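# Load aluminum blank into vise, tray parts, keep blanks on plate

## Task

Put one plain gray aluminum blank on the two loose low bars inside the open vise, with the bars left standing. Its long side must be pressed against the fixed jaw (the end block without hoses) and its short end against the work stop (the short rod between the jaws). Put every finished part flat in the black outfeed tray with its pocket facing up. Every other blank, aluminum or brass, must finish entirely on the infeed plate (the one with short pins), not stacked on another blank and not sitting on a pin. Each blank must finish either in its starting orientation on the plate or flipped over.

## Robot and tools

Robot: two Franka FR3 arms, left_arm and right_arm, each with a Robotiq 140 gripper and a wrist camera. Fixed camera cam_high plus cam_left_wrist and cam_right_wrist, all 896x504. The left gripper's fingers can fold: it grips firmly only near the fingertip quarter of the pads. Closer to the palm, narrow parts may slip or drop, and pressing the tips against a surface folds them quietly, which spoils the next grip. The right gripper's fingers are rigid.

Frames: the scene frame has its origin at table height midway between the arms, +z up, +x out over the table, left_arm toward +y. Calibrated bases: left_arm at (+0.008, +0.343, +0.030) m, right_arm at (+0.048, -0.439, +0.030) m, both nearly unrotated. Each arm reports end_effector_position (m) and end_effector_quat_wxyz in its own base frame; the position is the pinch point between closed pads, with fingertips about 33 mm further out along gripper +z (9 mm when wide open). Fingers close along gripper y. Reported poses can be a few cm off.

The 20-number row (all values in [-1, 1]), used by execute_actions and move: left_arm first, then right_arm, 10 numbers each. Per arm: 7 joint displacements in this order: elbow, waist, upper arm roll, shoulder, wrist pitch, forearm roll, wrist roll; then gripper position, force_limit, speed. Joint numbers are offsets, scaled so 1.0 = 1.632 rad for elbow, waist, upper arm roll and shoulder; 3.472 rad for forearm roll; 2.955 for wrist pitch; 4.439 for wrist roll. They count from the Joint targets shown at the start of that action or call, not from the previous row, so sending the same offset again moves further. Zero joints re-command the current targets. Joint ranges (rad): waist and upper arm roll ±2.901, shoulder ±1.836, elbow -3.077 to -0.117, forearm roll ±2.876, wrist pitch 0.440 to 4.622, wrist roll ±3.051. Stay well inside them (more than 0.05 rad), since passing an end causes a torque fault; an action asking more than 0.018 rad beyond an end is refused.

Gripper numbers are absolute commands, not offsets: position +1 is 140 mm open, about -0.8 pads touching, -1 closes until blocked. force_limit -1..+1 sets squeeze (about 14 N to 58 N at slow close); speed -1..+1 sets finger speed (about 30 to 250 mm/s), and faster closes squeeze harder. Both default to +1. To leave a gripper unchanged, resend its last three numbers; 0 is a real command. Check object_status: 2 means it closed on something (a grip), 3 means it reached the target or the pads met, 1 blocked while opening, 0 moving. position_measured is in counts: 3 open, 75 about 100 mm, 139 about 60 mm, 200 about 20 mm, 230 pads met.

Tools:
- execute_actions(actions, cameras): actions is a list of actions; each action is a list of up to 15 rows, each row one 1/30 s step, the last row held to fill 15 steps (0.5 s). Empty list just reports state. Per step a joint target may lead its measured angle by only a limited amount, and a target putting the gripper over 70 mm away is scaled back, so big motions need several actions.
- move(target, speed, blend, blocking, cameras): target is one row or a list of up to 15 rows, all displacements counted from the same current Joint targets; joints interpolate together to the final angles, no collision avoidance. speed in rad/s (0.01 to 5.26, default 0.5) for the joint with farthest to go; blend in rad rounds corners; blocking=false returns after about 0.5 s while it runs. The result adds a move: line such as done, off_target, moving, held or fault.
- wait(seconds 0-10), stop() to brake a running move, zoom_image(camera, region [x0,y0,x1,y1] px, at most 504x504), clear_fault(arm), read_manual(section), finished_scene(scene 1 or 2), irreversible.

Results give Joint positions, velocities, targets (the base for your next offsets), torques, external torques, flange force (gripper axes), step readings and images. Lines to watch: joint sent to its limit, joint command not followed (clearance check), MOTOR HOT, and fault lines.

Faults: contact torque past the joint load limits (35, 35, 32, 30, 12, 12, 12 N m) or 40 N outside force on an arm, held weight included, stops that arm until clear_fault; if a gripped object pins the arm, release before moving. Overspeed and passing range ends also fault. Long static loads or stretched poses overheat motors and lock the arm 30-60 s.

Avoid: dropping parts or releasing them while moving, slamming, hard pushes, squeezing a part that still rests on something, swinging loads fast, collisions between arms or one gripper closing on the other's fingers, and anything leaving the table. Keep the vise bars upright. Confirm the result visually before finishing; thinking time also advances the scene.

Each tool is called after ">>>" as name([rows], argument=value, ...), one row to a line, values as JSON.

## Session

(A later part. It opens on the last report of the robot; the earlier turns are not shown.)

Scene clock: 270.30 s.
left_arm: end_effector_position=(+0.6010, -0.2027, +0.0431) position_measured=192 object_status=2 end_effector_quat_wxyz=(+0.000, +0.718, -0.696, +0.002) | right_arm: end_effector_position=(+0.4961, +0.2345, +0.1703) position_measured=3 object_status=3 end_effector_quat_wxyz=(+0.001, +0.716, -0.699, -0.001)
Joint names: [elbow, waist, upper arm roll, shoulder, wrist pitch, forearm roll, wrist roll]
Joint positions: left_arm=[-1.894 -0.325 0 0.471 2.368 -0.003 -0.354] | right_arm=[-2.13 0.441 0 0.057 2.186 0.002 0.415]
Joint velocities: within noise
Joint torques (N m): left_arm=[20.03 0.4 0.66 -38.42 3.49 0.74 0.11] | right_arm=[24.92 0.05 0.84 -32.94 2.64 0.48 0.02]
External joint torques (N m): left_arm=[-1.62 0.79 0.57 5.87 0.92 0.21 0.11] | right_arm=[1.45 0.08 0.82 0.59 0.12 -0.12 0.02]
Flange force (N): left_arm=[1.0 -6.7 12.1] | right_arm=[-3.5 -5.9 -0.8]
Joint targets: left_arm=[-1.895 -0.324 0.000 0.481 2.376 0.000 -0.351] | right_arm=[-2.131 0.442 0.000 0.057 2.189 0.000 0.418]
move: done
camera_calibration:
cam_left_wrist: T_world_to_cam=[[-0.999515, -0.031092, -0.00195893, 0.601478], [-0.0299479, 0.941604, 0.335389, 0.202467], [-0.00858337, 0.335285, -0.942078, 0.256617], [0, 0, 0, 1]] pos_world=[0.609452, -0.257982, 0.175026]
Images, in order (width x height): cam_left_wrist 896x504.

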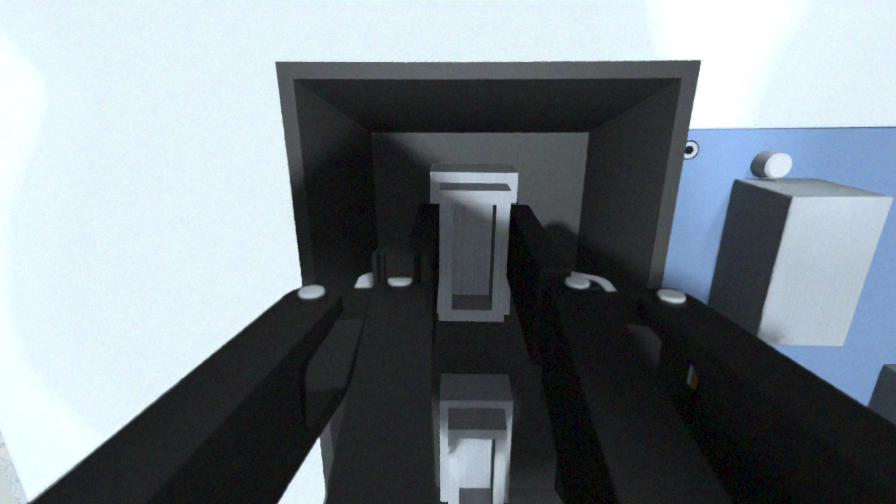

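>>> move([
  [0.0003,0,0,-0.0026,-0.0016,0,0,-1,-1,-1,0,0,0,0,0,0,0,1,1,1],
  [0.0003,0,0,-0.0026,-0.0016,0,0,-0.35,-1,-1,0,0,0,0,0,0,0,1,1,1],
  [0.0205,0,0,-0.0694,-0.0497,0,0,-0.35,-1,-1,0,0,0,0,0,0,0,1,1,1],
  [-0.1256,0.3824,0,-0.4786,-0.1949,0,0.0791,-0.35,-1,-1,0.1863,0.2311,0,0.148,-0.0215,0,0.0863,-0.08,-1,0],
], speed=[0.05,0.1,0.25,0.9])

Scene clock: 303.30 s.
left_arm: end_effector_position=(+0.4463, +0.1371, +0.3345) position_measured=173 object_status=3 end_effector_quat_wxyz=(+0.000, +0.806, -0.592, +0.002) | right_arm: end_effector_position=(+0.4291, +0.4619, +0.1606) position_measured=139 object_status=3 end_effector_quat_wxyz=(-0.002, +0.715, -0.699, -0.001)
Joint names: [elbow, waist, upper arm roll, shoulder, wrist pitch, forearm roll, wrist roll]
Joint positions: left_arm=[-2.1 0.299 0.001 -0.301 1.802 -0.003 -0.003] | right_arm=[-1.828 0.82 0.001 0.297 2.13 0.002 0.798]
Joint velocities: within noise
Joint torques (N m): left_arm=[24.64 0.95 0.24 -22.12 2.49 0.81 0.16] | right_arm=[25.61 -0.19 0.83 -40.68 2.24 0.52 0.09]
External joint torques (N m): left_arm=[-0.13 1.07 0.64 0.17 -0.07 0.11 0.16] | right_arm=[1.84 -0.1 0.64 0.84 -0.23 -0.12 0.09]
Flange force (N): left_arm=[-1.9 -0.1 0.1] | right_arm=[-8.0 -7.2 -1.7]
Joint targets: left_arm=[-2.100 0.300 0.000 -0.300 1.800 0.000 0.000] | right_arm=[-1.827 0.820 0.000 0.299 2.126 0.000 0.801]
move: done
camera_calibration:
cam_left_wrist: T_world_to_cam=[[-0.954504, -0.298191, -0.00202568, 0.474515], [-0.281534, 0.898904, 0.335723, -0.101867], [-0.0982886, 0.321019, -0.941959, 0.457838], [0, 0, 0, 1]] pos_world=[0.469248, 0.0860903, 0.466425]
cam_right_wrist: T_world_to_cam=[[-0.999189, -0.039324, -0.00862132, 0.457724], [-0.03985, 0.935708, 0.350518, -0.467337], [-0.00571674, 0.350578, -0.936516, 0.126402], [0, 0, 0, 1]] pos_world=[0.439453, 0.410976, 0.286134]

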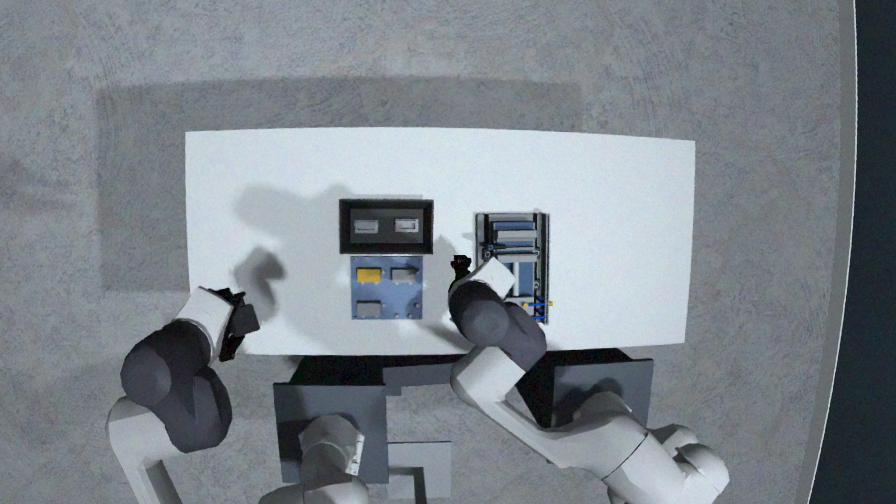

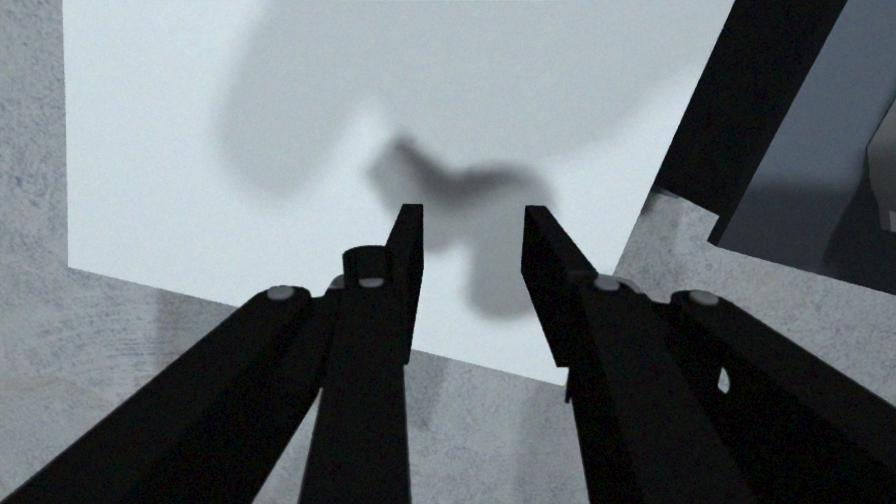

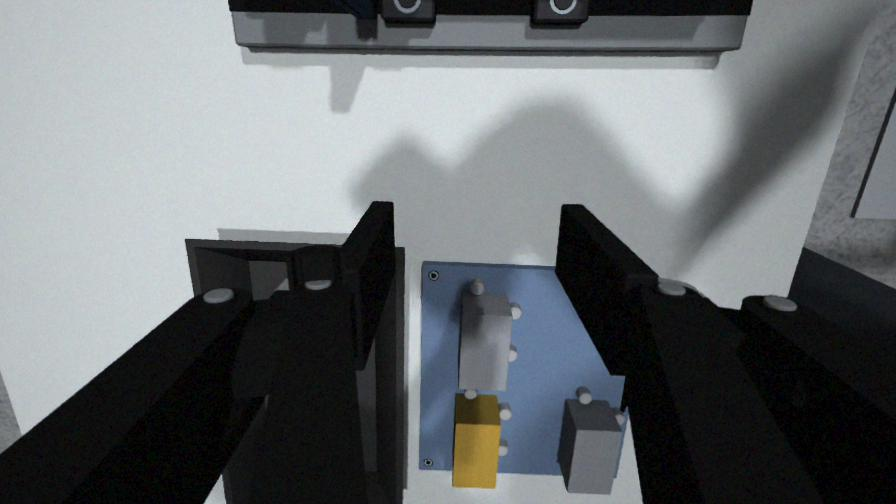

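>>> zoom_image(camera="cam_right_wrist", region=[360, 190, 640, 504])

>>> zoom_image(camera="cam_high", region=[325, 185, 445, 330])

Scaled by 1.605 from the camera's 896x504 image, which has a finer 1280x720 frame.

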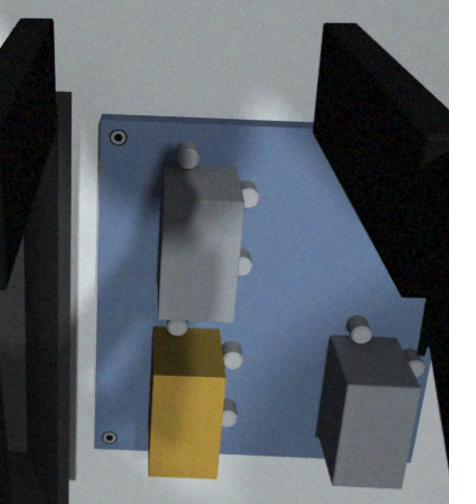

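Scaled by 3.476 from the camera's 896x504 image, which has a finer 1280x720 frame.

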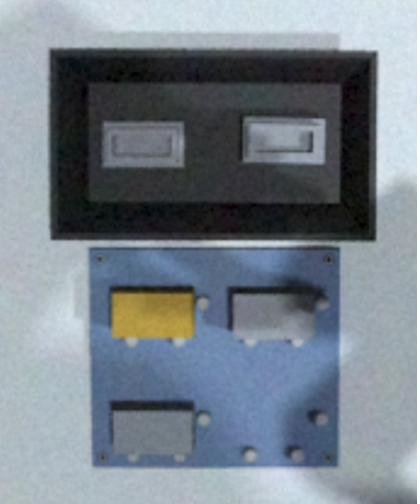

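>>> move(target=[0,0,0,0,0,0,0,-0.35,-1,-1,0.2139,0.0841,0,0.2131,-0.0005,0,0.0312,-0.08,-1,0], speed=0.5, cameras=["cam_right_wrist"])

>>> zoom_image(camera="cam_right_wrist", region=[340, 120, 620, 400])

Scene clock: 335.30 s.
left_arm: end_effector_position=(+0.4461, +0.1371, +0.3344) position_measured=173 object_status=3 end_effector_quat_wxyz=(+0.000, +0.806, -0.592, +0.002) | right_arm: end_effector_position=(+0.4104, +0.5848, +0.0844) position_measured=139 object_status=3 end_effector_quat_wxyz=(+0.000, +0.715, -0.699, -0.001)
Joint names: [elbow, waist, upper arm roll, shoulder, wrist pitch, forearm roll, wrist roll]
Joint positions: left_arm=[-2.1 0.299 0.001 -0.301 1.802 -0.003 -0.003] | right_arm=[-1.479 0.957 0.001 0.647 2.128 0.002 0.935]
Joint velocities: left_arm=[within noise] | right_arm=[0 0 0 0 0 -0.002 0.006]
Joint torques (N m): left_arm=[24.74 0.89 0.33 -22.16 2.53 0.82 0.11] | right_arm=[25.66 -0.2 1.26 -50.72 2.24 0.53 0.08]
External joint torques (N m): left_arm=[0.05 0.95 0.66 -0.07 -0.03 0.11 0.11] | right_arm=[1.8 -0.22 0.7 0.45 -0.24 -0.12 0.08]
Flange force (N): left_arm=[-1.8 0.0 -0.2] | right_arm=[-10.0 -7.3 -1.0]
Joint targets: left_arm=[-2.100 0.300 0.000 -0.300 1.800 0.000 0.000] | right_arm=[-1.478 0.957 0.000 0.646 2.124 0.000 0.940]
move: done
camera_calibration:
cam_right_wrist: T_world_to_cam=[[-0.999211, -0.039245, -0.00617262, 0.44296], [-0.038932, 0.936375, 0.348835, -0.556958], [-0.00791012, 0.3488, -0.937164, 0.0138808], [0, 0, 0, 1]] pos_world=[0.421037, 0.534064, 0.210029]
Images, in order (width x height): cam_right_wrist 896x504.

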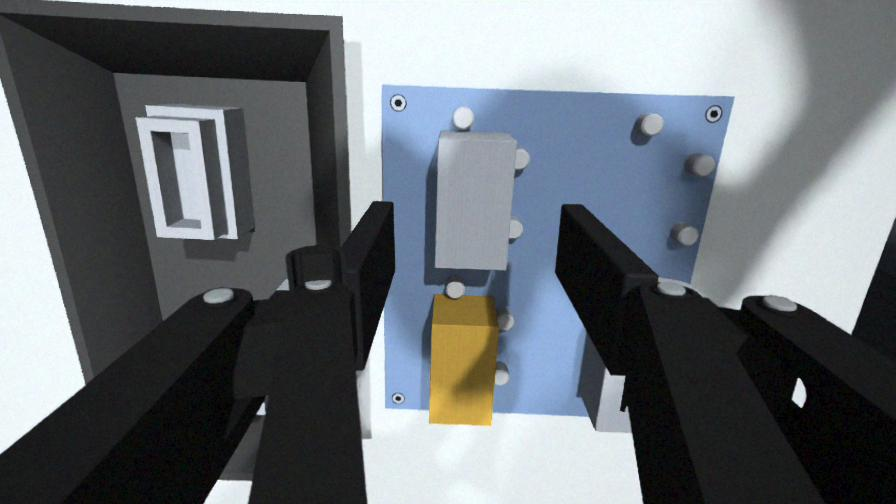

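Scaled by 1.800 from the camera's 896x504 image, which has a finer 1280x720 frame.

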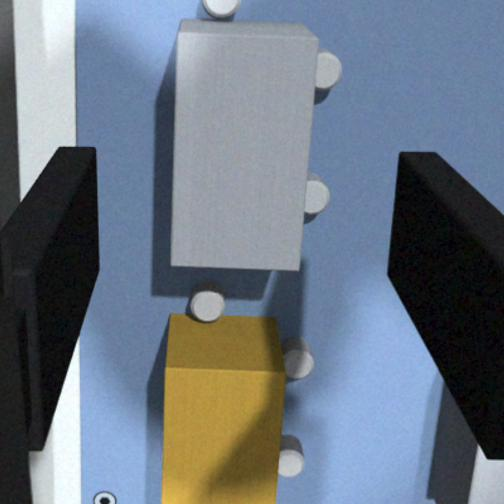

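>>> move([
  [0,0,0,0,0,0,0,-0.35,-1,-1,-0.0221,0,0,0.0376,0.033,0,0.0007,-0.08,-1,0],
  [0,0,0,0,0,0,0,-0.35,-1,-1,-0.0221,0,0,0.0376,0.033,0,0.0007,-1,-1,-1],
  [0,0,0,0,0,0,0,-0.35,-1,-1,-0.0029,0,0,-0.016,-0.0072,0,0.0007,-1,-1,-1],
], speed=[0.15,0.2,0.15], cameras=["cam_right_wrist"])

>>> zoom_image(camera="cam_right_wrist", region=[340, 120, 620, 400])

Scene clock: 395.87 s.
left_arm: end_effector_position=(+0.4460, +0.1370, +0.3343) position_measured=173 object_status=3 end_effector_quat_wxyz=(+0.000, +0.806, -0.592, +0.002) | right_arm: end_effector_position=(+0.4096, +0.5818, +0.0982) position_measured=179 object_status=2 end_effector_quat_wxyz=(+0.000, +0.713, -0.702, -0.001)
Joint names: [elbow, waist, upper arm roll, shoulder, wrist pitch, forearm roll, wrist roll]
Joint positions: left_arm=[-2.1 0.299 0.001 -0.301 1.801 -0.003 -0.003] | right_arm=[-1.485 0.957 0 0.622 2.106 0.002 0.94]
Joint velocities: left_arm=[within noise] | right_arm=[0 0 -0.002 0 -0.005 -0.001 0]
Joint torques (N m): left_arm=[24.8 0.85 0.32 -22.19 2.56 0.82 0.1] | right_arm=[26.35 -0.16 1.38 -51.32 2.36 0.61 0.12]
External joint torques (N m): left_arm=[0.11 0.87 0.6 -0.08 0.01 0.1 0.1] | right_arm=[2.36 -0.24 0.82 -0.56 -0.11 -0.05 0.12]
Flange force (N): left_arm=[-1.6 -0.1 -0.3] | right_arm=[-9.6 -6.9 -2.7]
Joint targets: left_arm=[-2.100 0.300 0.000 -0.300 1.800 0.000 0.000] | right_arm=[-1.483 0.957 0.000 0.620 2.103 0.000 0.943]
move: done
camera_calibration:
cam_right_wrist: T_world_to_cam=[[-0.999438, -0.0329252, -0.00626634, 0.438609], [-0.0330507, 0.937125, 0.347425, -0.561674], [-0.00556671, 0.347437, -0.937687, 0.0277674], [0, 0, 0, 1]] pos_world=[0.419953, 0.531153, 0.223925]
Images, in order (width x height): cam_right_wrist 896x504.

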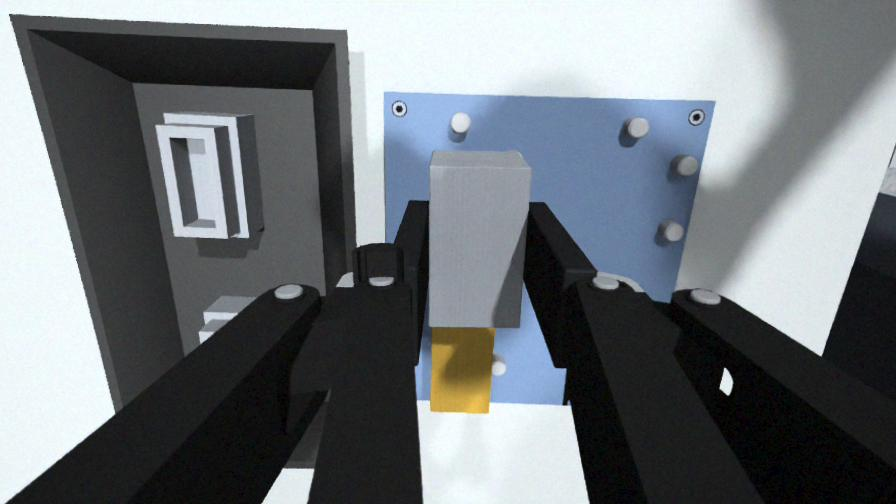

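Scaled by 1.800 from the camera's 896x504 image, which has a finer 1280x720 frame.

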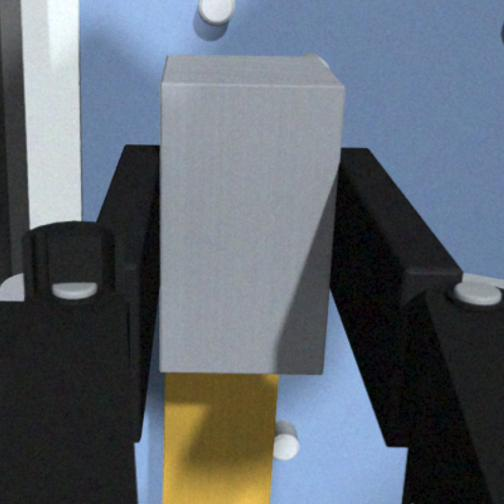

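>>> move(target=[0,0,0,0,0,0,0,-0.35,-1,-1,-0.326,-0.2466,0,-0.2659,0.0332,0,-0.0911,-1,-1,-1], speed=0.5)

>>> zoom_image(camera="cam_right_wrist", region=[330, 100, 630, 450])

Scene clock: 433.60 s.
left_arm: end_effector_position=(+0.4460, +0.1370, +0.3343) position_measured=173 object_status=3 end_effector_quat_wxyz=(+0.000, +0.806, -0.592, +0.002) | right_arm: end_effector_position=(+0.4971, +0.3068, +0.1476) position_measured=179 object_status=2 end_effector_quat_wxyz=(+0.004, +0.710, -0.704, -0.002)
Joint names: [elbow, waist, upper arm roll, shoulder, wrist pitch, forearm roll, wrist roll]
Joint positions: left_arm=[-2.1 0.299 0.001 -0.301 1.801 -0.003 -0.003] | right_arm=[-2.015 0.554 -0.002 0.19 2.196 0.002 0.544]
Joint velocities: left_arm=[within noise] | right_arm=[0 0 0 0 0 0.001 -0.006]
Joint torques (N m): left_arm=[24.87 0.84 0.38 -22.19 2.57 0.82 0.12] | right_arm=[25.26 -0.33 1.23 -38.88 2.83 0.55 -0.24]
External joint torques (N m): left_arm=[0.13 0.8 0.6 -0.03 0.01 0.1 0.12] | right_arm=[1.83 -0.28 1.12 -0.97 0.32 -0.05 -0.24]
Flange force (N): left_arm=[-1.6 -0.3 -0.3] | right_arm=[-2.1 -3.4 -2.4]
Joint targets: left_arm=[-2.100 0.300 0.000 -0.300 1.800 0.000 0.000] | right_arm=[-2.015 0.554 0.000 0.186 2.201 0.000 0.539]
move: done
camera_calibration:
cam_left_wrist: T_world_to_cam=[[-0.954673, -0.297654, -0.00105481, 0.473871], [-0.280714, 0.899153, 0.335744, -0.102184], [-0.098987, 0.320822, -0.941953, 0.458005], [0, 0, 0, 1]] pos_world=[0.469044, 0.0859902, 0.466227]
cam_right_wrist: T_world_to_cam=[[-0.999687, -0.0250018, 0.000757238, 0.513876], [-0.0232225, 0.938943, 0.343289, -0.323054], [-0.00929382, 0.343164, -0.93923, 0.173549], [0, 0, 0, 1]] pos_world=[0.507826, 0.256622, 0.273514]

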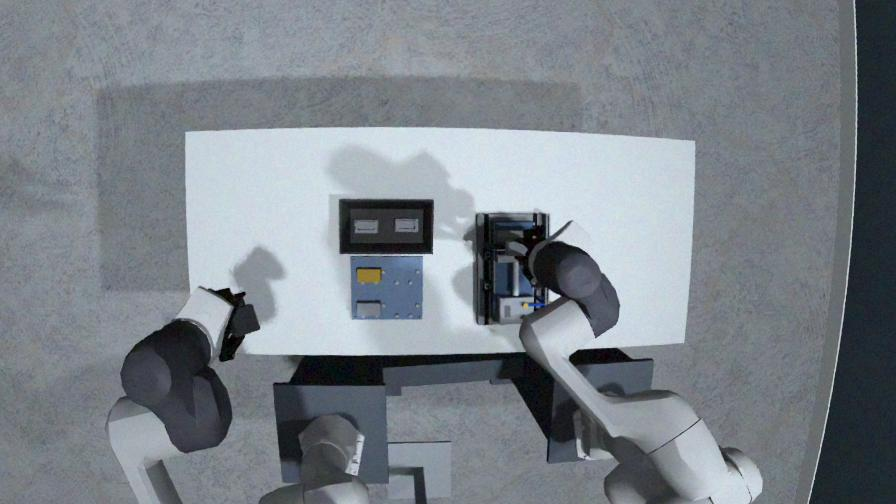

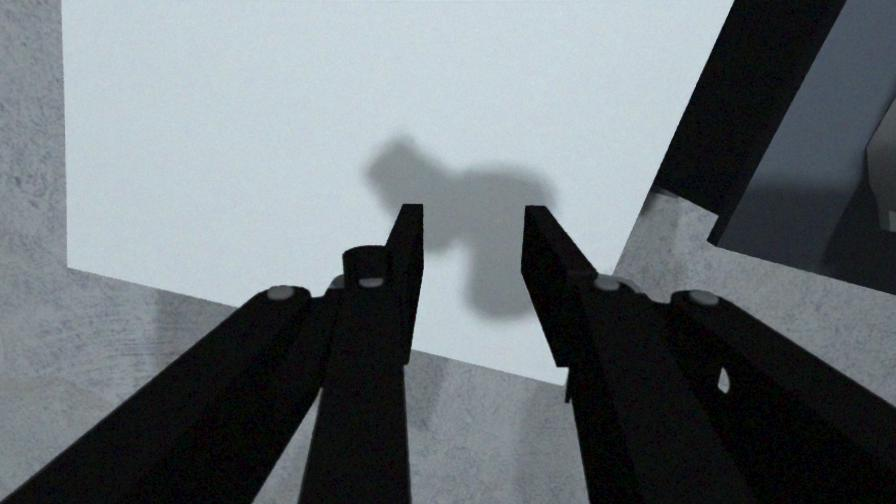

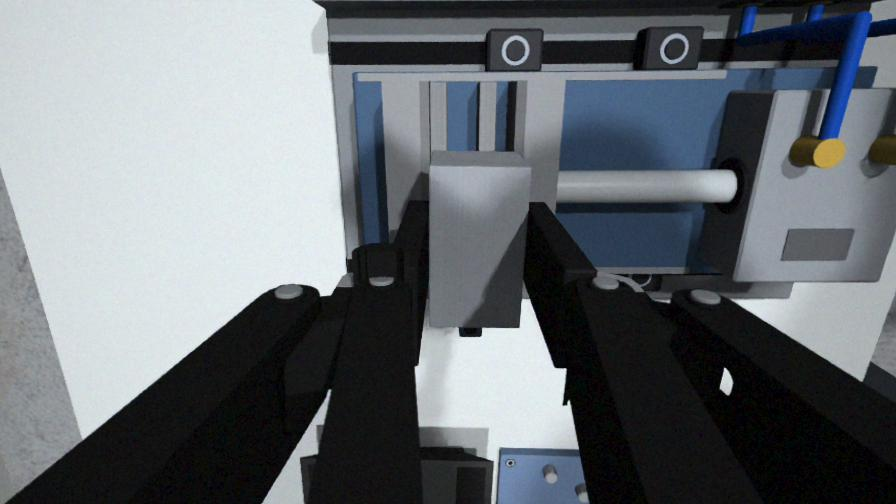

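Scaled by 1.440 from the camera's 896x504 image, which has a finer 1280x720 frame.

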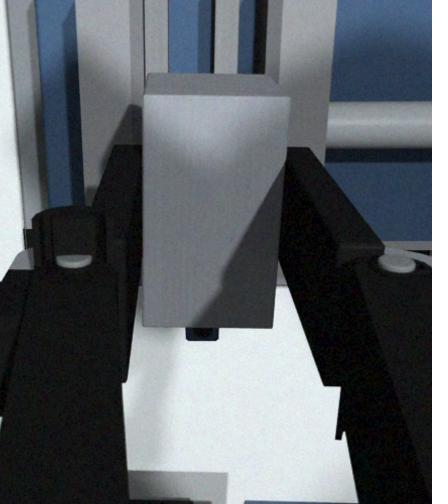

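>>> zoom_image(camera="cam_right_wrist", region=[370, 60, 590, 180])

>>> zoom_image(camera="cam_right_wrist", region=[390, 250, 560, 360])

Scaled by 2.291 from the camera's 896x504 image, which has a finer 1280x720 frame.

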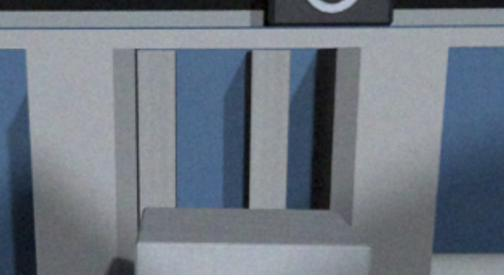

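Scaled by 2.965 from the camera's 896x504 image, which has a finer 1280x720 frame.

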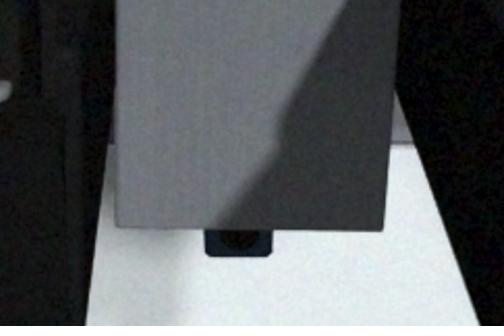

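>>> move(target=[0,0,0,0,0,0,0,-0.35,-1,-1,-0.0256,0.0003,0,0.0411,0.0369,0,-0.0029,-1,-1,-1], speed=0.15, cameras=["cam_right_wrist"])

>>> zoom_image(camera="cam_right_wrist", region=[370, 60, 590, 180])

>>> zoom_image(camera="cam_right_wrist", region=[390, 250, 560, 360])

Scene clock: 454.70 s.
left_arm: end_effector_position=(+0.4460, +0.1370, +0.3343) position_measured=173 object_status=3 end_effector_quat_wxyz=(+0.000, +0.806, -0.592, +0.002) | right_arm: end_effector_position=(+0.4982, +0.3068, +0.1064) position_measured=179 object_status=2 end_effector_quat_wxyz=(+0.002, +0.715, -0.699, -0.001)
Joint names: [elbow, waist, upper arm roll, shoulder, wrist pitch, forearm roll, wrist roll]
Joint positions: left_arm=[-2.1 0.299 0.001 -0.301 1.801 -0.003 -0.003] | right_arm=[-2.054 0.554 -0.002 0.246 2.296 0.001 0.529]
Joint velocities: left_arm=[within noise] | right_arm=[0.001 0.002 0.001 0.001 0 0.001 -0.005]
Joint torques (N m): left_arm=[24.83 0.85 0.34 -22.12 2.58 0.82 0.09] | right_arm=[22.69 1.17 2.38 -33.85 4.05 0.8 -0.16]
External joint torques (N m): left_arm=[0.17 0.98 0.75 -0.06 0.03 0.12 0.09] | right_arm=[0.16 1.18 2.19 4.98 1.54 0.25 -0.16]
Flange force (N): left_arm=[-1.8 -0.3 -0.4] | right_arm=[-8.1 -9.2 10.8]
Joint targets: left_arm=[-2.100 0.300 0.000 -0.300 1.800 0.000 0.000] | right_arm=[-2.057 0.555 0.000 0.253 2.310 0.000 0.526]
move: off_target (right_arm); right_arm: the wrist pitch is farthest, 0.014 rad from its target
camera_calibration:
cam_right_wrist: T_world_to_cam=[[-0.999196, -0.0398884, -0.00399328, 0.519876], [-0.0388181, 0.937865, 0.344821, -0.300999], [-0.0100092, 0.344699, -0.93866, 0.134608], [0, 0, 0, 1]] pos_world=[0.509122, 0.256634, 0.232218]
Images, in order (width x height): cam_right_wrist 896x504.

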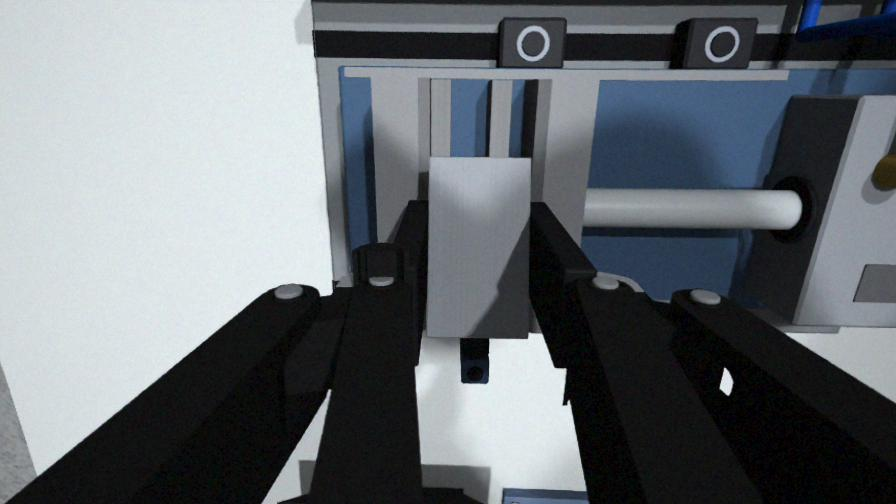

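Scaled by 2.291 from the camera's 896x504 image, which has a finer 1280x720 frame.

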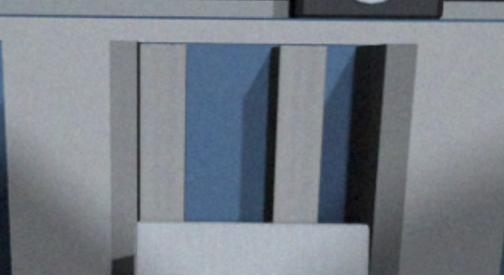

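Scaled by 2.965 from the camera's 896x504 image, which has a finer 1280x720 frame.

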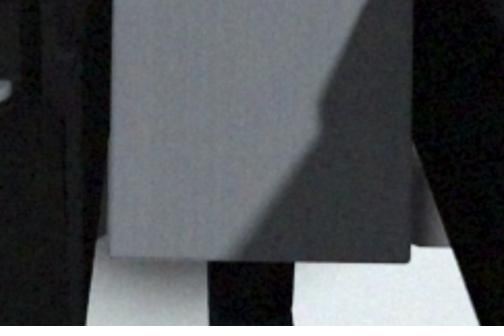

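>>> move([
  [0,0,0,0,0,0,0,-0.35,-1,-1,0.0094,0,0,-0.0181,-0.0152,0,0,-1,-1,-1],
  [0,0,0,0,0,0,0,-0.35,-1,-1,-0.005,-0.0108,0,-0.0282,-0.0128,0,-0.004,-1,-1,-1],
], speed=0.12, cameras=["cam_right_wrist"])

>>> zoom_image(camera="cam_right_wrist", region=[390, 130, 570, 230])

>>> zoom_image(camera="cam_right_wrist", region=[390, 260, 560, 400])

Scene clock: 472.13 s.
left_arm: end_effector_position=(+0.4460, +0.1370, +0.3343) position_measured=173 object_status=3 end_effector_quat_wxyz=(+0.000, +0.806, -0.592, +0.002) | right_arm: end_effector_position=(+0.4985, +0.2976, +0.1203) position_measured=179 object_status=2 end_effector_quat_wxyz=(+0.000, +0.716, -0.698, +0.000)
Joint names: [elbow, waist, upper arm roll, shoulder, wrist pitch, forearm roll, wrist roll]
Joint positions: left_arm=[-2.1 0.299 0.001 -0.301 1.801 -0.003 -0.003] | right_arm=[-2.064 0.539 -0.001 0.211 2.275 0.001 0.513]
Joint velocities: left_arm=[within noise] | right_arm=[-0.001 -0.002 0.001 -0.002 -0.001 0.002 -0.005]
Joint torques (N m): left_arm=[24.87 0.89 0.38 -22.15 2.58 0.82 0.1] | right_arm=[24.44 -0.71 0.84 -39.05 2.43 0.59 -0.25]
External joint torques (N m): left_arm=[0.15 0.93 0.7 0 0.03 0.11 0.1] | right_arm=[1.74 -0.78 0.59 -1.19 -0.08 0.02 -0.25]
Flange force (N): left_arm=[-1.8 -0.5 -0.3] | right_arm=[-0.9 -3.6 -3.3]
Joint targets: left_arm=[-2.100 0.300 0.000 -0.300 1.800 0.000 0.000] | right_arm=[-2.065 0.537 0.000 0.207 2.272 0.000 0.508]
move: done
camera_calibration:
cam_right_wrist: T_world_to_cam=[[-0.999099, -0.0418998, -0.00671616, 0.520788], [-0.0416289, 0.93708, 0.346625, -0.295804], [-0.00822994, 0.346592, -0.93798, 0.149355], [0, 0, 0, 1]] pos_world=[0.509235, 0.247248, 0.246123]
Images, in order (width x height): cam_right_wrist 896x504.

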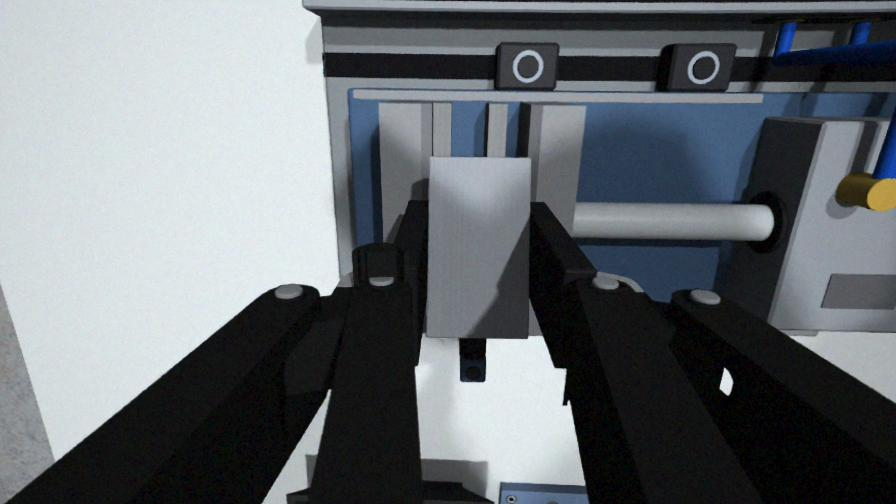

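Scaled by 2.800 from the camera's 896x504 image, which has a finer 1280x720 frame.

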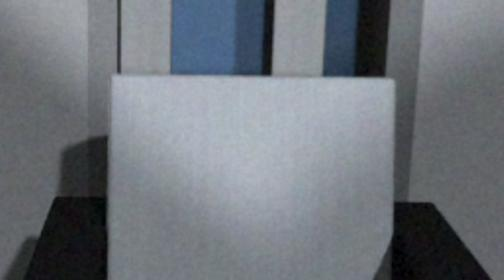

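Scaled by 2.965 from the camera's 896x504 image, which has a finer 1280x720 frame.

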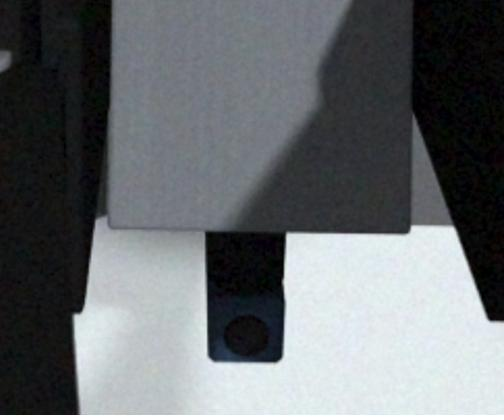

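>>> move([
  [0,0,0,0,0,0,0,-0.35,-1,-1,0.0316,0,0,-0.0392,-0.0391,0,0,-1,-1,-1],
  [0,0,0,0,0,0,0,-0.35,-1,-1,0.1113,0.1453,0,0.1011,-0.0057,0,0.0534,-1,-1,-1],
  [0,0,0,0,0,0,0,-0.35,-1,-1,0.096,0.1453,0,0.1536,0.0318,0,0.0534,-1,-1,-1],
], speed=[0.2,0.4,0.15], blend=[0.03,0.03,0], cameras=["cam_right_wrist"])

Scene clock: 501.70 s.
left_arm: end_effector_position=(+0.4459, +0.1370, +0.3343) position_measured=173 object_status=3 end_effector_quat_wxyz=(+0.000, +0.806, -0.592, +0.002) | right_arm: end_effector_position=(+0.4469, +0.4391, +0.0428) position_measured=179 object_status=2 end_effector_quat_wxyz=(+0.004, +0.719, -0.695, -0.001)
Joint names: [elbow, waist, upper arm roll, shoulder, wrist pitch, forearm roll, wrist roll]
Joint positions: left_arm=[-2.1 0.299 0.001 -0.301 1.801 -0.003 -0.003] | right_arm=[-1.909 0.775 0.001 0.46 2.36 0.001 0.741]
Joint velocities: left_arm=[within noise] | right_arm=[0 0.001 0 0.001 0.003 0 0.004]
Joint torques (N m): left_arm=[24.91 0.82 0.37 -22.15 2.59 0.83 0.09] | right_arm=[23.87 -0.28 0.95 -44.98 2.81 0.55 0.11]
External joint torques (N m): left_arm=[0.23 0.84 0.67 -0.04 0.04 0.11 0.09] | right_arm=[2.37 -0.51 0.34 -1 0.38 0.03 0.11]
Flange force (N): left_arm=[-1.6 -0.6 -0.5] | right_arm=[-4.4 -5.3 -1.6]
Joint targets: left_arm=[-2.100 0.300 0.000 -0.300 1.800 0.000 0.000] | right_arm=[-1.908 0.774 0.000 0.458 2.366 0.000 0.745]
move: done
camera_calibration:
cam_right_wrist: T_world_to_cam=[[-0.998626, -0.052403, -0.0000230059, 0.47875], [-0.0492561, 0.938507, 0.341729, -0.400604], [-0.017886, 0.341261, -0.939798, 0.0338376], [0, 0, 0, 1]] pos_world=[0.458965, 0.38951, 0.16871]
Images, in order (width x height): cam_right_wrist 896x504.

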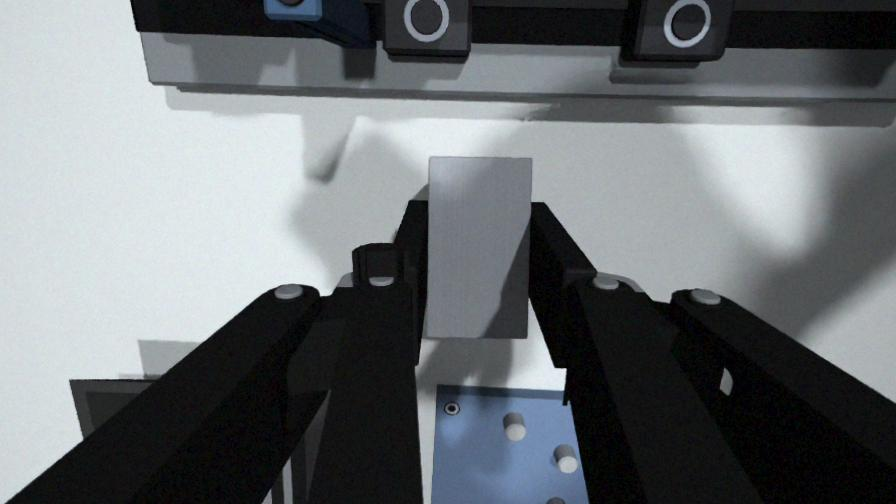

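>>> move(target=[0,0,0,0,0,0,0,-0.35,-1,-1,-0.00335,0,0,0.01147,0.00816,0,0,-1,-1,-1], speed=0.03, cameras=["cam_right_wrist"])

Scene clock: 505.33 s.
left_arm: end_effector_position=(+0.4459, +0.1370, +0.3342) position_measured=173 object_status=3 end_effector_quat_wxyz=(+0.000, +0.806, -0.592, +0.002) | right_arm: end_effector_position=(+0.4470, +0.4391, +0.0321) position_measured=179 object_status=2 end_effector_quat_wxyz=(+0.003, +0.719, -0.695, -0.001)
Joint names: [elbow, waist, upper arm roll, shoulder, wrist pitch, forearm roll, wrist roll]
Joint positions: left_arm=[-2.1 0.299 0.001 -0.301 1.801 -0.003 -0.003] | right_arm=[-1.913 0.775 0.001 0.478 2.384 0.001 0.742]
Joint velocities: left_arm=[within noise] | right_arm=[0.001 0 -0.001 -0.001 0.004 0 -0.001]
Joint torques (N m): left_arm=[24.85 0.86 0.37 -22.15 2.58 0.82 0.12] | right_arm=[23.31 -0.21 1.05 -44.67 2.85 0.55 0.1]
External joint torques (N m): left_arm=[0.14 0.86 0.65 -0.05 0.03 0.1 0.12] | right_arm=[1.93 -0.19 0.65 -0.27 0.39 0.03 0.1]
Flange force (N): left_arm=[-1.7 -0.3 -0.3] | right_arm=[-4.7 -5.0 -0.1]
Joint targets: left_arm=[-2.100 0.300 0.000 -0.300 1.800 0.000 0.000] | right_arm=[-1.914 0.774 0.000 0.477 2.390 0.000 0.745]
move: done
camera_calibration:
cam_right_wrist: T_world_to_cam=[[-0.998702, -0.0509175, -0.00157928, 0.478256], [-0.048371, 0.938118, 0.342922, -0.397222], [-0.0159792, 0.342553, -0.939363, 0.0224], [0, 0, 0, 1]] pos_world=[0.458779, 0.38932, 0.158013]
Images, in order (width x height): cam_right_wrist 896x504.

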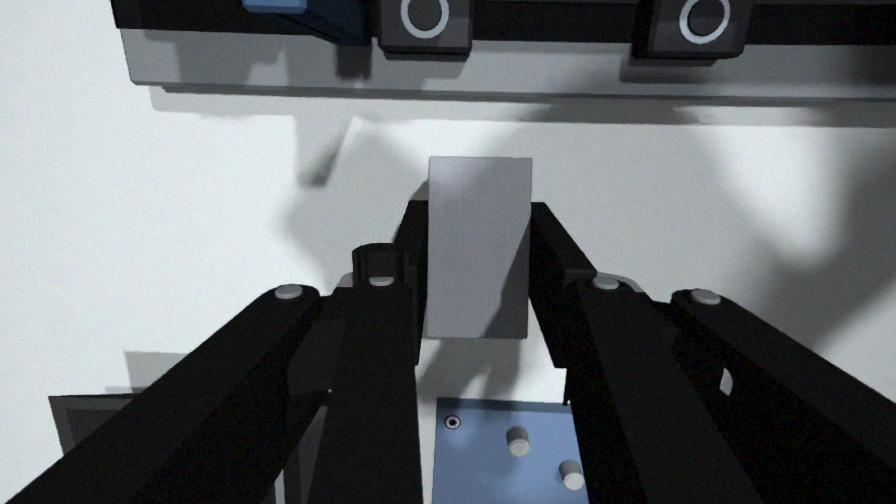

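>>> move(target=[0,0,0,0,0,0,0,-0.35,-1,-1,-0.00223,0,0,0.00765,0.00544,0,0,-1,-1,-1], speed=0.03, cameras=["cam_right_wrist"])

Scene clock: 508.47 s.
left_arm: end_effector_position=(+0.4459, +0.1370, +0.3342) position_measured=173 object_status=3 end_effector_quat_wxyz=(+0.000, +0.806, -0.592, +0.002) | right_arm: end_effector_position=(+0.4465, +0.4386, +0.0243) position_measured=179 object_status=2 end_effector_quat_wxyz=(+0.003, +0.719, -0.695, -0.001)
Joint names: [elbow, waist, upper arm roll, shoulder, wrist pitch, forearm roll, wrist roll]
Joint positions: left_arm=[-2.1 0.299 0.001 -0.301 1.801 -0.003 -0.003] | right_arm=[-1.917 0.775 0.001 0.49 2.4 0.001 0.742]
Joint velocities: left_arm=[within noise] | right_arm=[0 -0.001 0 -0.001 0.007 -0.001 -0.001]
Joint torques (N m): left_arm=[24.9 0.86 0.39 -22.15 2.59 0.82 0.12] | right_arm=[23.11 -0.28 1.03 -44.68 2.86 0.53 0.08]
External joint torques (N m): left_arm=[0.3 0.91 0.72 -0.17 0.05 0.11 0.12] | right_arm=[1.87 -0.24 0.64 -0.05 0.4 0.03 0.08]
Flange force (N): left_arm=[-1.8 -0.4 -0.6] | right_arm=[-4.8 -5.2 0.5]
Joint targets: left_arm=[-2.100 0.300 0.000 -0.300 1.800 0.000 0.000] | right_arm=[-1.917 0.774 0.000 0.489 2.406 0.000 0.745]
move: done
camera_calibration:
cam_right_wrist: T_world_to_cam=[[-0.998713, -0.0506948, -0.00161103, 0.477743], [-0.0481713, 0.938097, 0.343006, -0.394194], [-0.0158774, 0.342643, -0.939332, 0.0151515], [0, 0, 0, 1]] pos_world=[0.45838, 0.38882, 0.150213]
Images, in order (width x height): cam_right_wrist 896x504.

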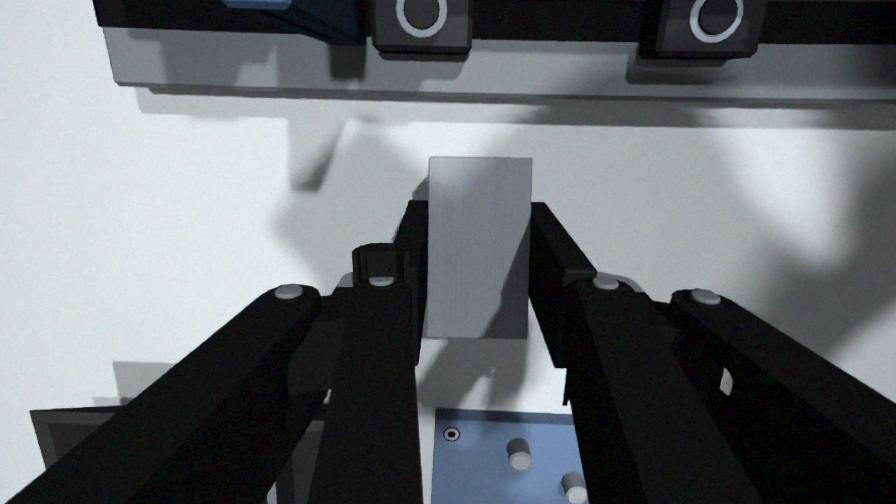

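>>> move(target=[0,0,0,0,0,0,0,-0.35,-1,-1,-0.00223,0,0,0.00765,0.00544,0,0,-1,-1,-1], speed=0.03, cameras=["cam_right_wrist"])

Scene clock: 511.53 s.
left_arm: end_effector_position=(+0.4459, +0.1370, +0.3342) position_measured=173 object_status=3 end_effector_quat_wxyz=(+0.000, +0.806, -0.592, +0.002) | right_arm: end_effector_position=(+0.4475, +0.4417, +0.0214) position_measured=179 object_status=2 end_effector_quat_wxyz=(-0.001, +0.719, -0.695, -0.001)
Joint names: [elbow, waist, upper arm roll, shoulder, wrist pitch, forearm roll, wrist roll]
Joint positions: left_arm=[-2.1 0.299 0.001 -0.301 1.801 -0.003 -0.003] | right_arm=[-1.917 0.776 0.002 0.496 2.416 0.001 0.743]
Joint velocities: within noise
Joint torques (N m): left_arm=[24.91 0.84 0.35 -22.12 2.59 0.82 0.1] | right_arm=[21.25 -2.06 -0.84 -41.21 3.03 0.17 0.02]
External joint torques (N m): left_arm=[0.32 0.91 0.69 -0.18 0.05 0.11 0.1] | right_arm=[0.02 -2.11 -1.33 3.62 0.52 -0.33 0.02]
Flange force (N): left_arm=[-1.7 -0.4 -0.7] | right_arm=[-3.3 -8.1 7.6]
Joint targets: left_arm=[-2.100 0.300 0.000 -0.300 1.800 0.000 0.000] | right_arm=[-1.921 0.774 0.000 0.502 2.422 0.000 0.745]
move: done
camera_calibration:
cam_right_wrist: T_world_to_cam=[[-0.998637, -0.0515943, -0.00791535, 0.479334], [-0.0511105, 0.935733, 0.348985, -0.393839], [-0.010599, 0.348914, -0.937095, 0.00628699], [0, 0, 0, 1]] pos_world=[0.458618, 0.391066, 0.14713]
Images, in order (width x height): cam_right_wrist 896x504.

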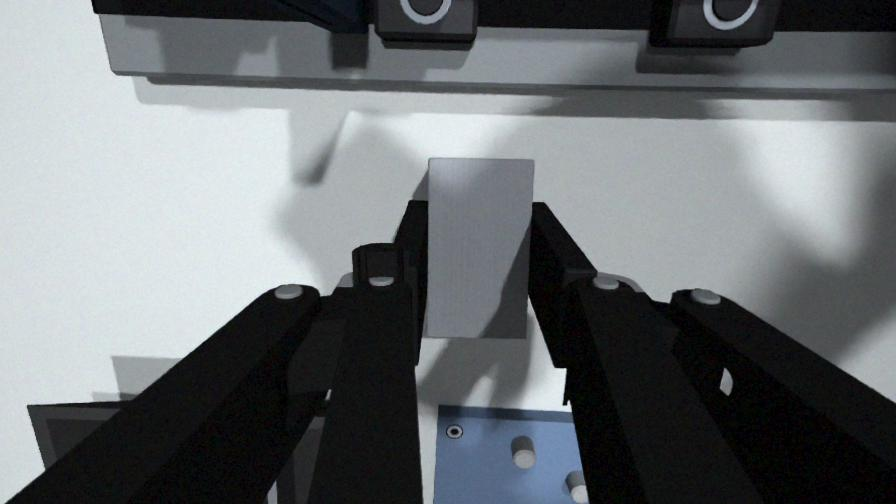

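>>> move(target=[0,0,0,0,0,0,0,-0.35,-1,-1,-0.0014,0,0,0.0048,0.0034,0,0,-1,-1,-1], speed=0.03, cameras=["cam_right_wrist"])

Scene clock: 515.33 s.
left_arm: end_effector_position=(+0.4459, +0.1370, +0.3342) position_measured=173 object_status=3 end_effector_quat_wxyz=(+0.000, +0.806, -0.592, +0.002) | right_arm: end_effector_position=(+0.4474, +0.4440, +0.0185) position_measured=179 object_status=2 end_effector_quat_wxyz=(-0.004, +0.719, -0.694, -0.001)
Joint names: [elbow, waist, upper arm roll, shoulder, wrist pitch, forearm roll, wrist roll]
Joint positions: left_arm=[-2.1 0.299 0.001 -0.301 1.801 -0.003 -0.003] | right_arm=[-1.918 0.777 0.004 0.502 2.428 0.001 0.744]
Joint velocities: left_arm=[within noise] | right_arm=[-0.001 -0.002 0 0.002 0.004 0 0]
Joint torques (N m): left_arm=[24.87 0.86 0.4 -22.15 2.6 0.83 0.1] | right_arm=[20.17 -2.84 -1.72 -40.31 2.82 0.01 -0.02]
External joint torques (N m): left_arm=[0.19 0.82 0.62 -0.1 0.05 0.12 0.1] | right_arm=[-0.84 -2.6 -1.99 4.36 0.33 -0.49 -0.02]
Flange force (N): left_arm=[-1.6 -0.2 -0.4] | right_arm=[-1.6 -7.5 8.7]
Joint targets: left_arm=[-2.100 0.300 0.000 -0.300 1.800 0.000 0.000] | right_arm=[-1.923 0.774 0.000 0.510 2.432 0.000 0.745]
move: done
camera_calibration:
cam_right_wrist: T_world_to_cam=[[-0.998551, -0.052595, -0.0114096, 0.479775], [-0.0532332, 0.934065, 0.353113, -0.393337], [-0.00791474, 0.353209, -0.935511, -0.000454807], [0, 0, 0, 1]] pos_world=[0.458137, 0.392797, 0.143941]
Images, in order (width x height): cam_right_wrist 896x504.

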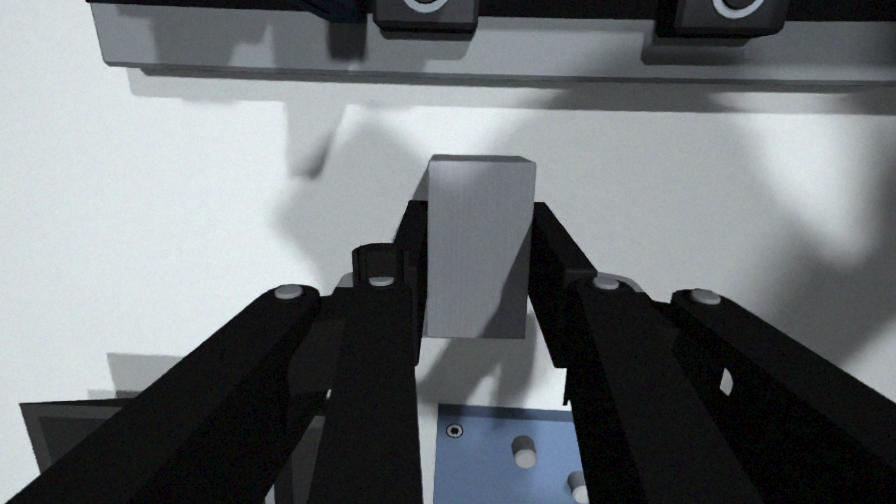

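>>> move(target=[0,0,0,0,0,0,0,-0.35,-1,-1,-0.0014,0,0,0.0048,0.0034,0,0,-1,-1,-1], speed=0.03, cameras=["cam_right_wrist"])

Scene clock: 517.40 s.
left_arm: end_effector_position=(+0.4459, +0.1370, +0.3342) position_measured=173 object_status=3 end_effector_quat_wxyz=(+0.000, +0.806, -0.592, +0.002) | right_arm: end_effector_position=(+0.4476, +0.4457, +0.0151) position_measured=179 object_status=2 end_effector_quat_wxyz=(-0.006, +0.720, -0.694, -0.002)
Joint names: [elbow, waist, upper arm roll, shoulder, wrist pitch, forearm roll, wrist roll]
Joint positions: left_arm=[-2.1 0.299 0.001 -0.301 1.801 -0.003 -0.003] | right_arm=[-1.919 0.778 0.005 0.509 2.44 0.001 0.745]
Joint velocities: within noise
Joint torques (N m): left_arm=[24.85 0.86 0.39 -22.16 2.59 0.82 0.09] | right_arm=[19.05 -2.89 -1.66 -39.07 2.43 -0.09 -0.08]
External joint torques (N m): left_arm=[0.22 0.89 0.69 -0.1 0.04 0.1 0.09] | right_arm=[-2 -2.94 -2.2 5.91 -0.09 -0.58 -0.08]
Flange force (N): left_arm=[-1.7 -0.4 -0.4] | right_arm=[-0.8 -7.6 10.8]
Joint targets: left_arm=[-2.100 0.300 0.000 -0.300 1.800 0.000 0.000] | right_arm=[-1.925 0.774 0.000 0.517 2.442 0.000 0.745]
move: done
camera_calibration:
cam_right_wrist: T_world_to_cam=[[-0.998486, -0.0530459, -0.0145747, 0.48021], [-0.0547533, 0.932633, 0.356648, -0.392461], [-0.00532586, 0.356906, -0.934125, -0.00708495], [0, 0, 0, 1]] pos_world=[0.457956, 0.394023, 0.140351]
Images, in order (width x height): cam_right_wrist 896x504.

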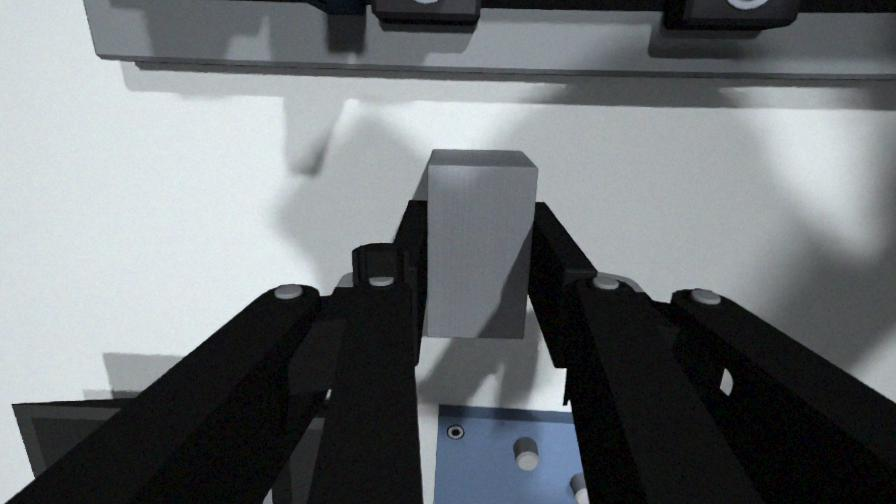

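>>> move(target=[0,0,0,0,0,0,0,-0.35,-1,-1,-0.0012,0,0,0.0041,0.0029,0,0,-1,-1,-1], speed=0.03, cameras=["cam_right_wrist"])

>>> zoom_image(camera="cam_right_wrist", region=[390, 130, 570, 360])

Scene clock: 522.93 s.
left_arm: end_effector_position=(+0.4459, +0.1370, +0.3342) position_measured=173 object_status=3 end_effector_quat_wxyz=(+0.000, +0.806, -0.592, +0.002) | right_arm: end_effector_position=(+0.4478, +0.4458, +0.0137) position_measured=179 object_status=2 end_effector_quat_wxyz=(-0.007, +0.720, -0.694, -0.001)
Joint names: [elbow, waist, upper arm roll, shoulder, wrist pitch, forearm roll, wrist roll]
Joint positions: left_arm=[-2.1 0.299 0.001 -0.301 1.801 -0.003 -0.003] | right_arm=[-1.92 0.778 0.005 0.511 2.445 0.001 0.745]
Joint velocities: within noise
Joint torques (N m): left_arm=[24.87 0.83 0.43 -22.16 2.61 0.83 0.11] | right_arm=[18.39 -1.91 -0.79 -36.97 2.78 -0.09 -0.05]
External joint torques (N m): left_arm=[0.16 0.92 0.81 -0.08 0.05 0.12 0.11] | right_arm=[-2.64 -1.78 -1.18 8.06 0.25 -0.58 -0.05]
Flange force (N): left_arm=[-1.9 -0.2 -0.3] | right_arm=[-3.4 -7.7 15.5]
Joint targets: left_arm=[-2.100 0.300 0.000 -0.300 1.800 0.000 0.000] | right_arm=[-1.927 0.774 0.000 0.524 2.451 0.000 0.745]
move: off_target (right_arm); right_arm: the shoulder is farthest, 0.013 rad from its target
camera_calibration:
cam_right_wrist: T_world_to_cam=[[-0.99848, -0.0528316, -0.0157228, 0.48037], [-0.0549592, 0.932305, 0.357472, -0.391853], [-0.00422735, 0.357793, -0.933791, -0.00929093], [0, 0, 0, 1]] pos_world=[0.458064, 0.39403, 0.138954]
Images, in order (width x height): cam_right_wrist 896x504.

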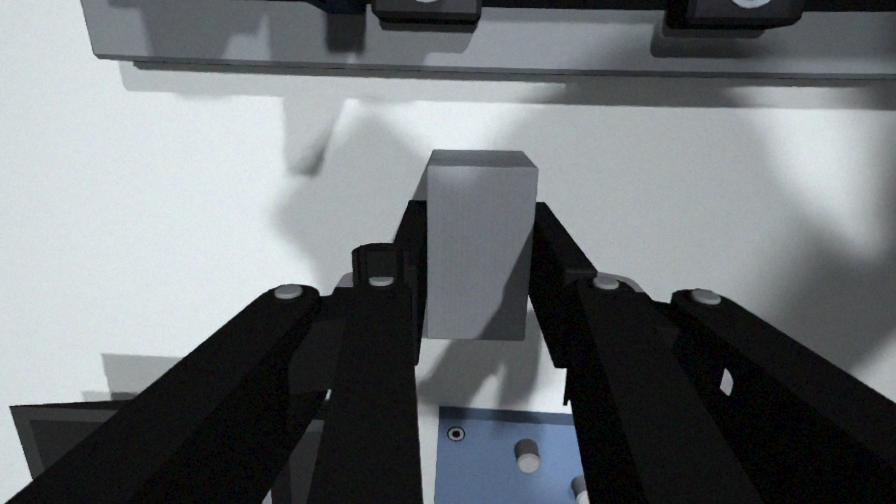

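Scaled by 2.191 from the camera's 896x504 image, which has a finer 1280x720 frame.

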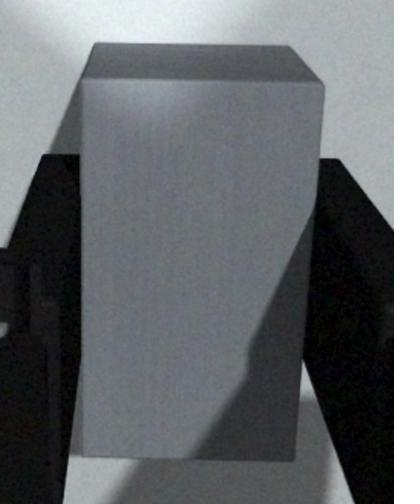

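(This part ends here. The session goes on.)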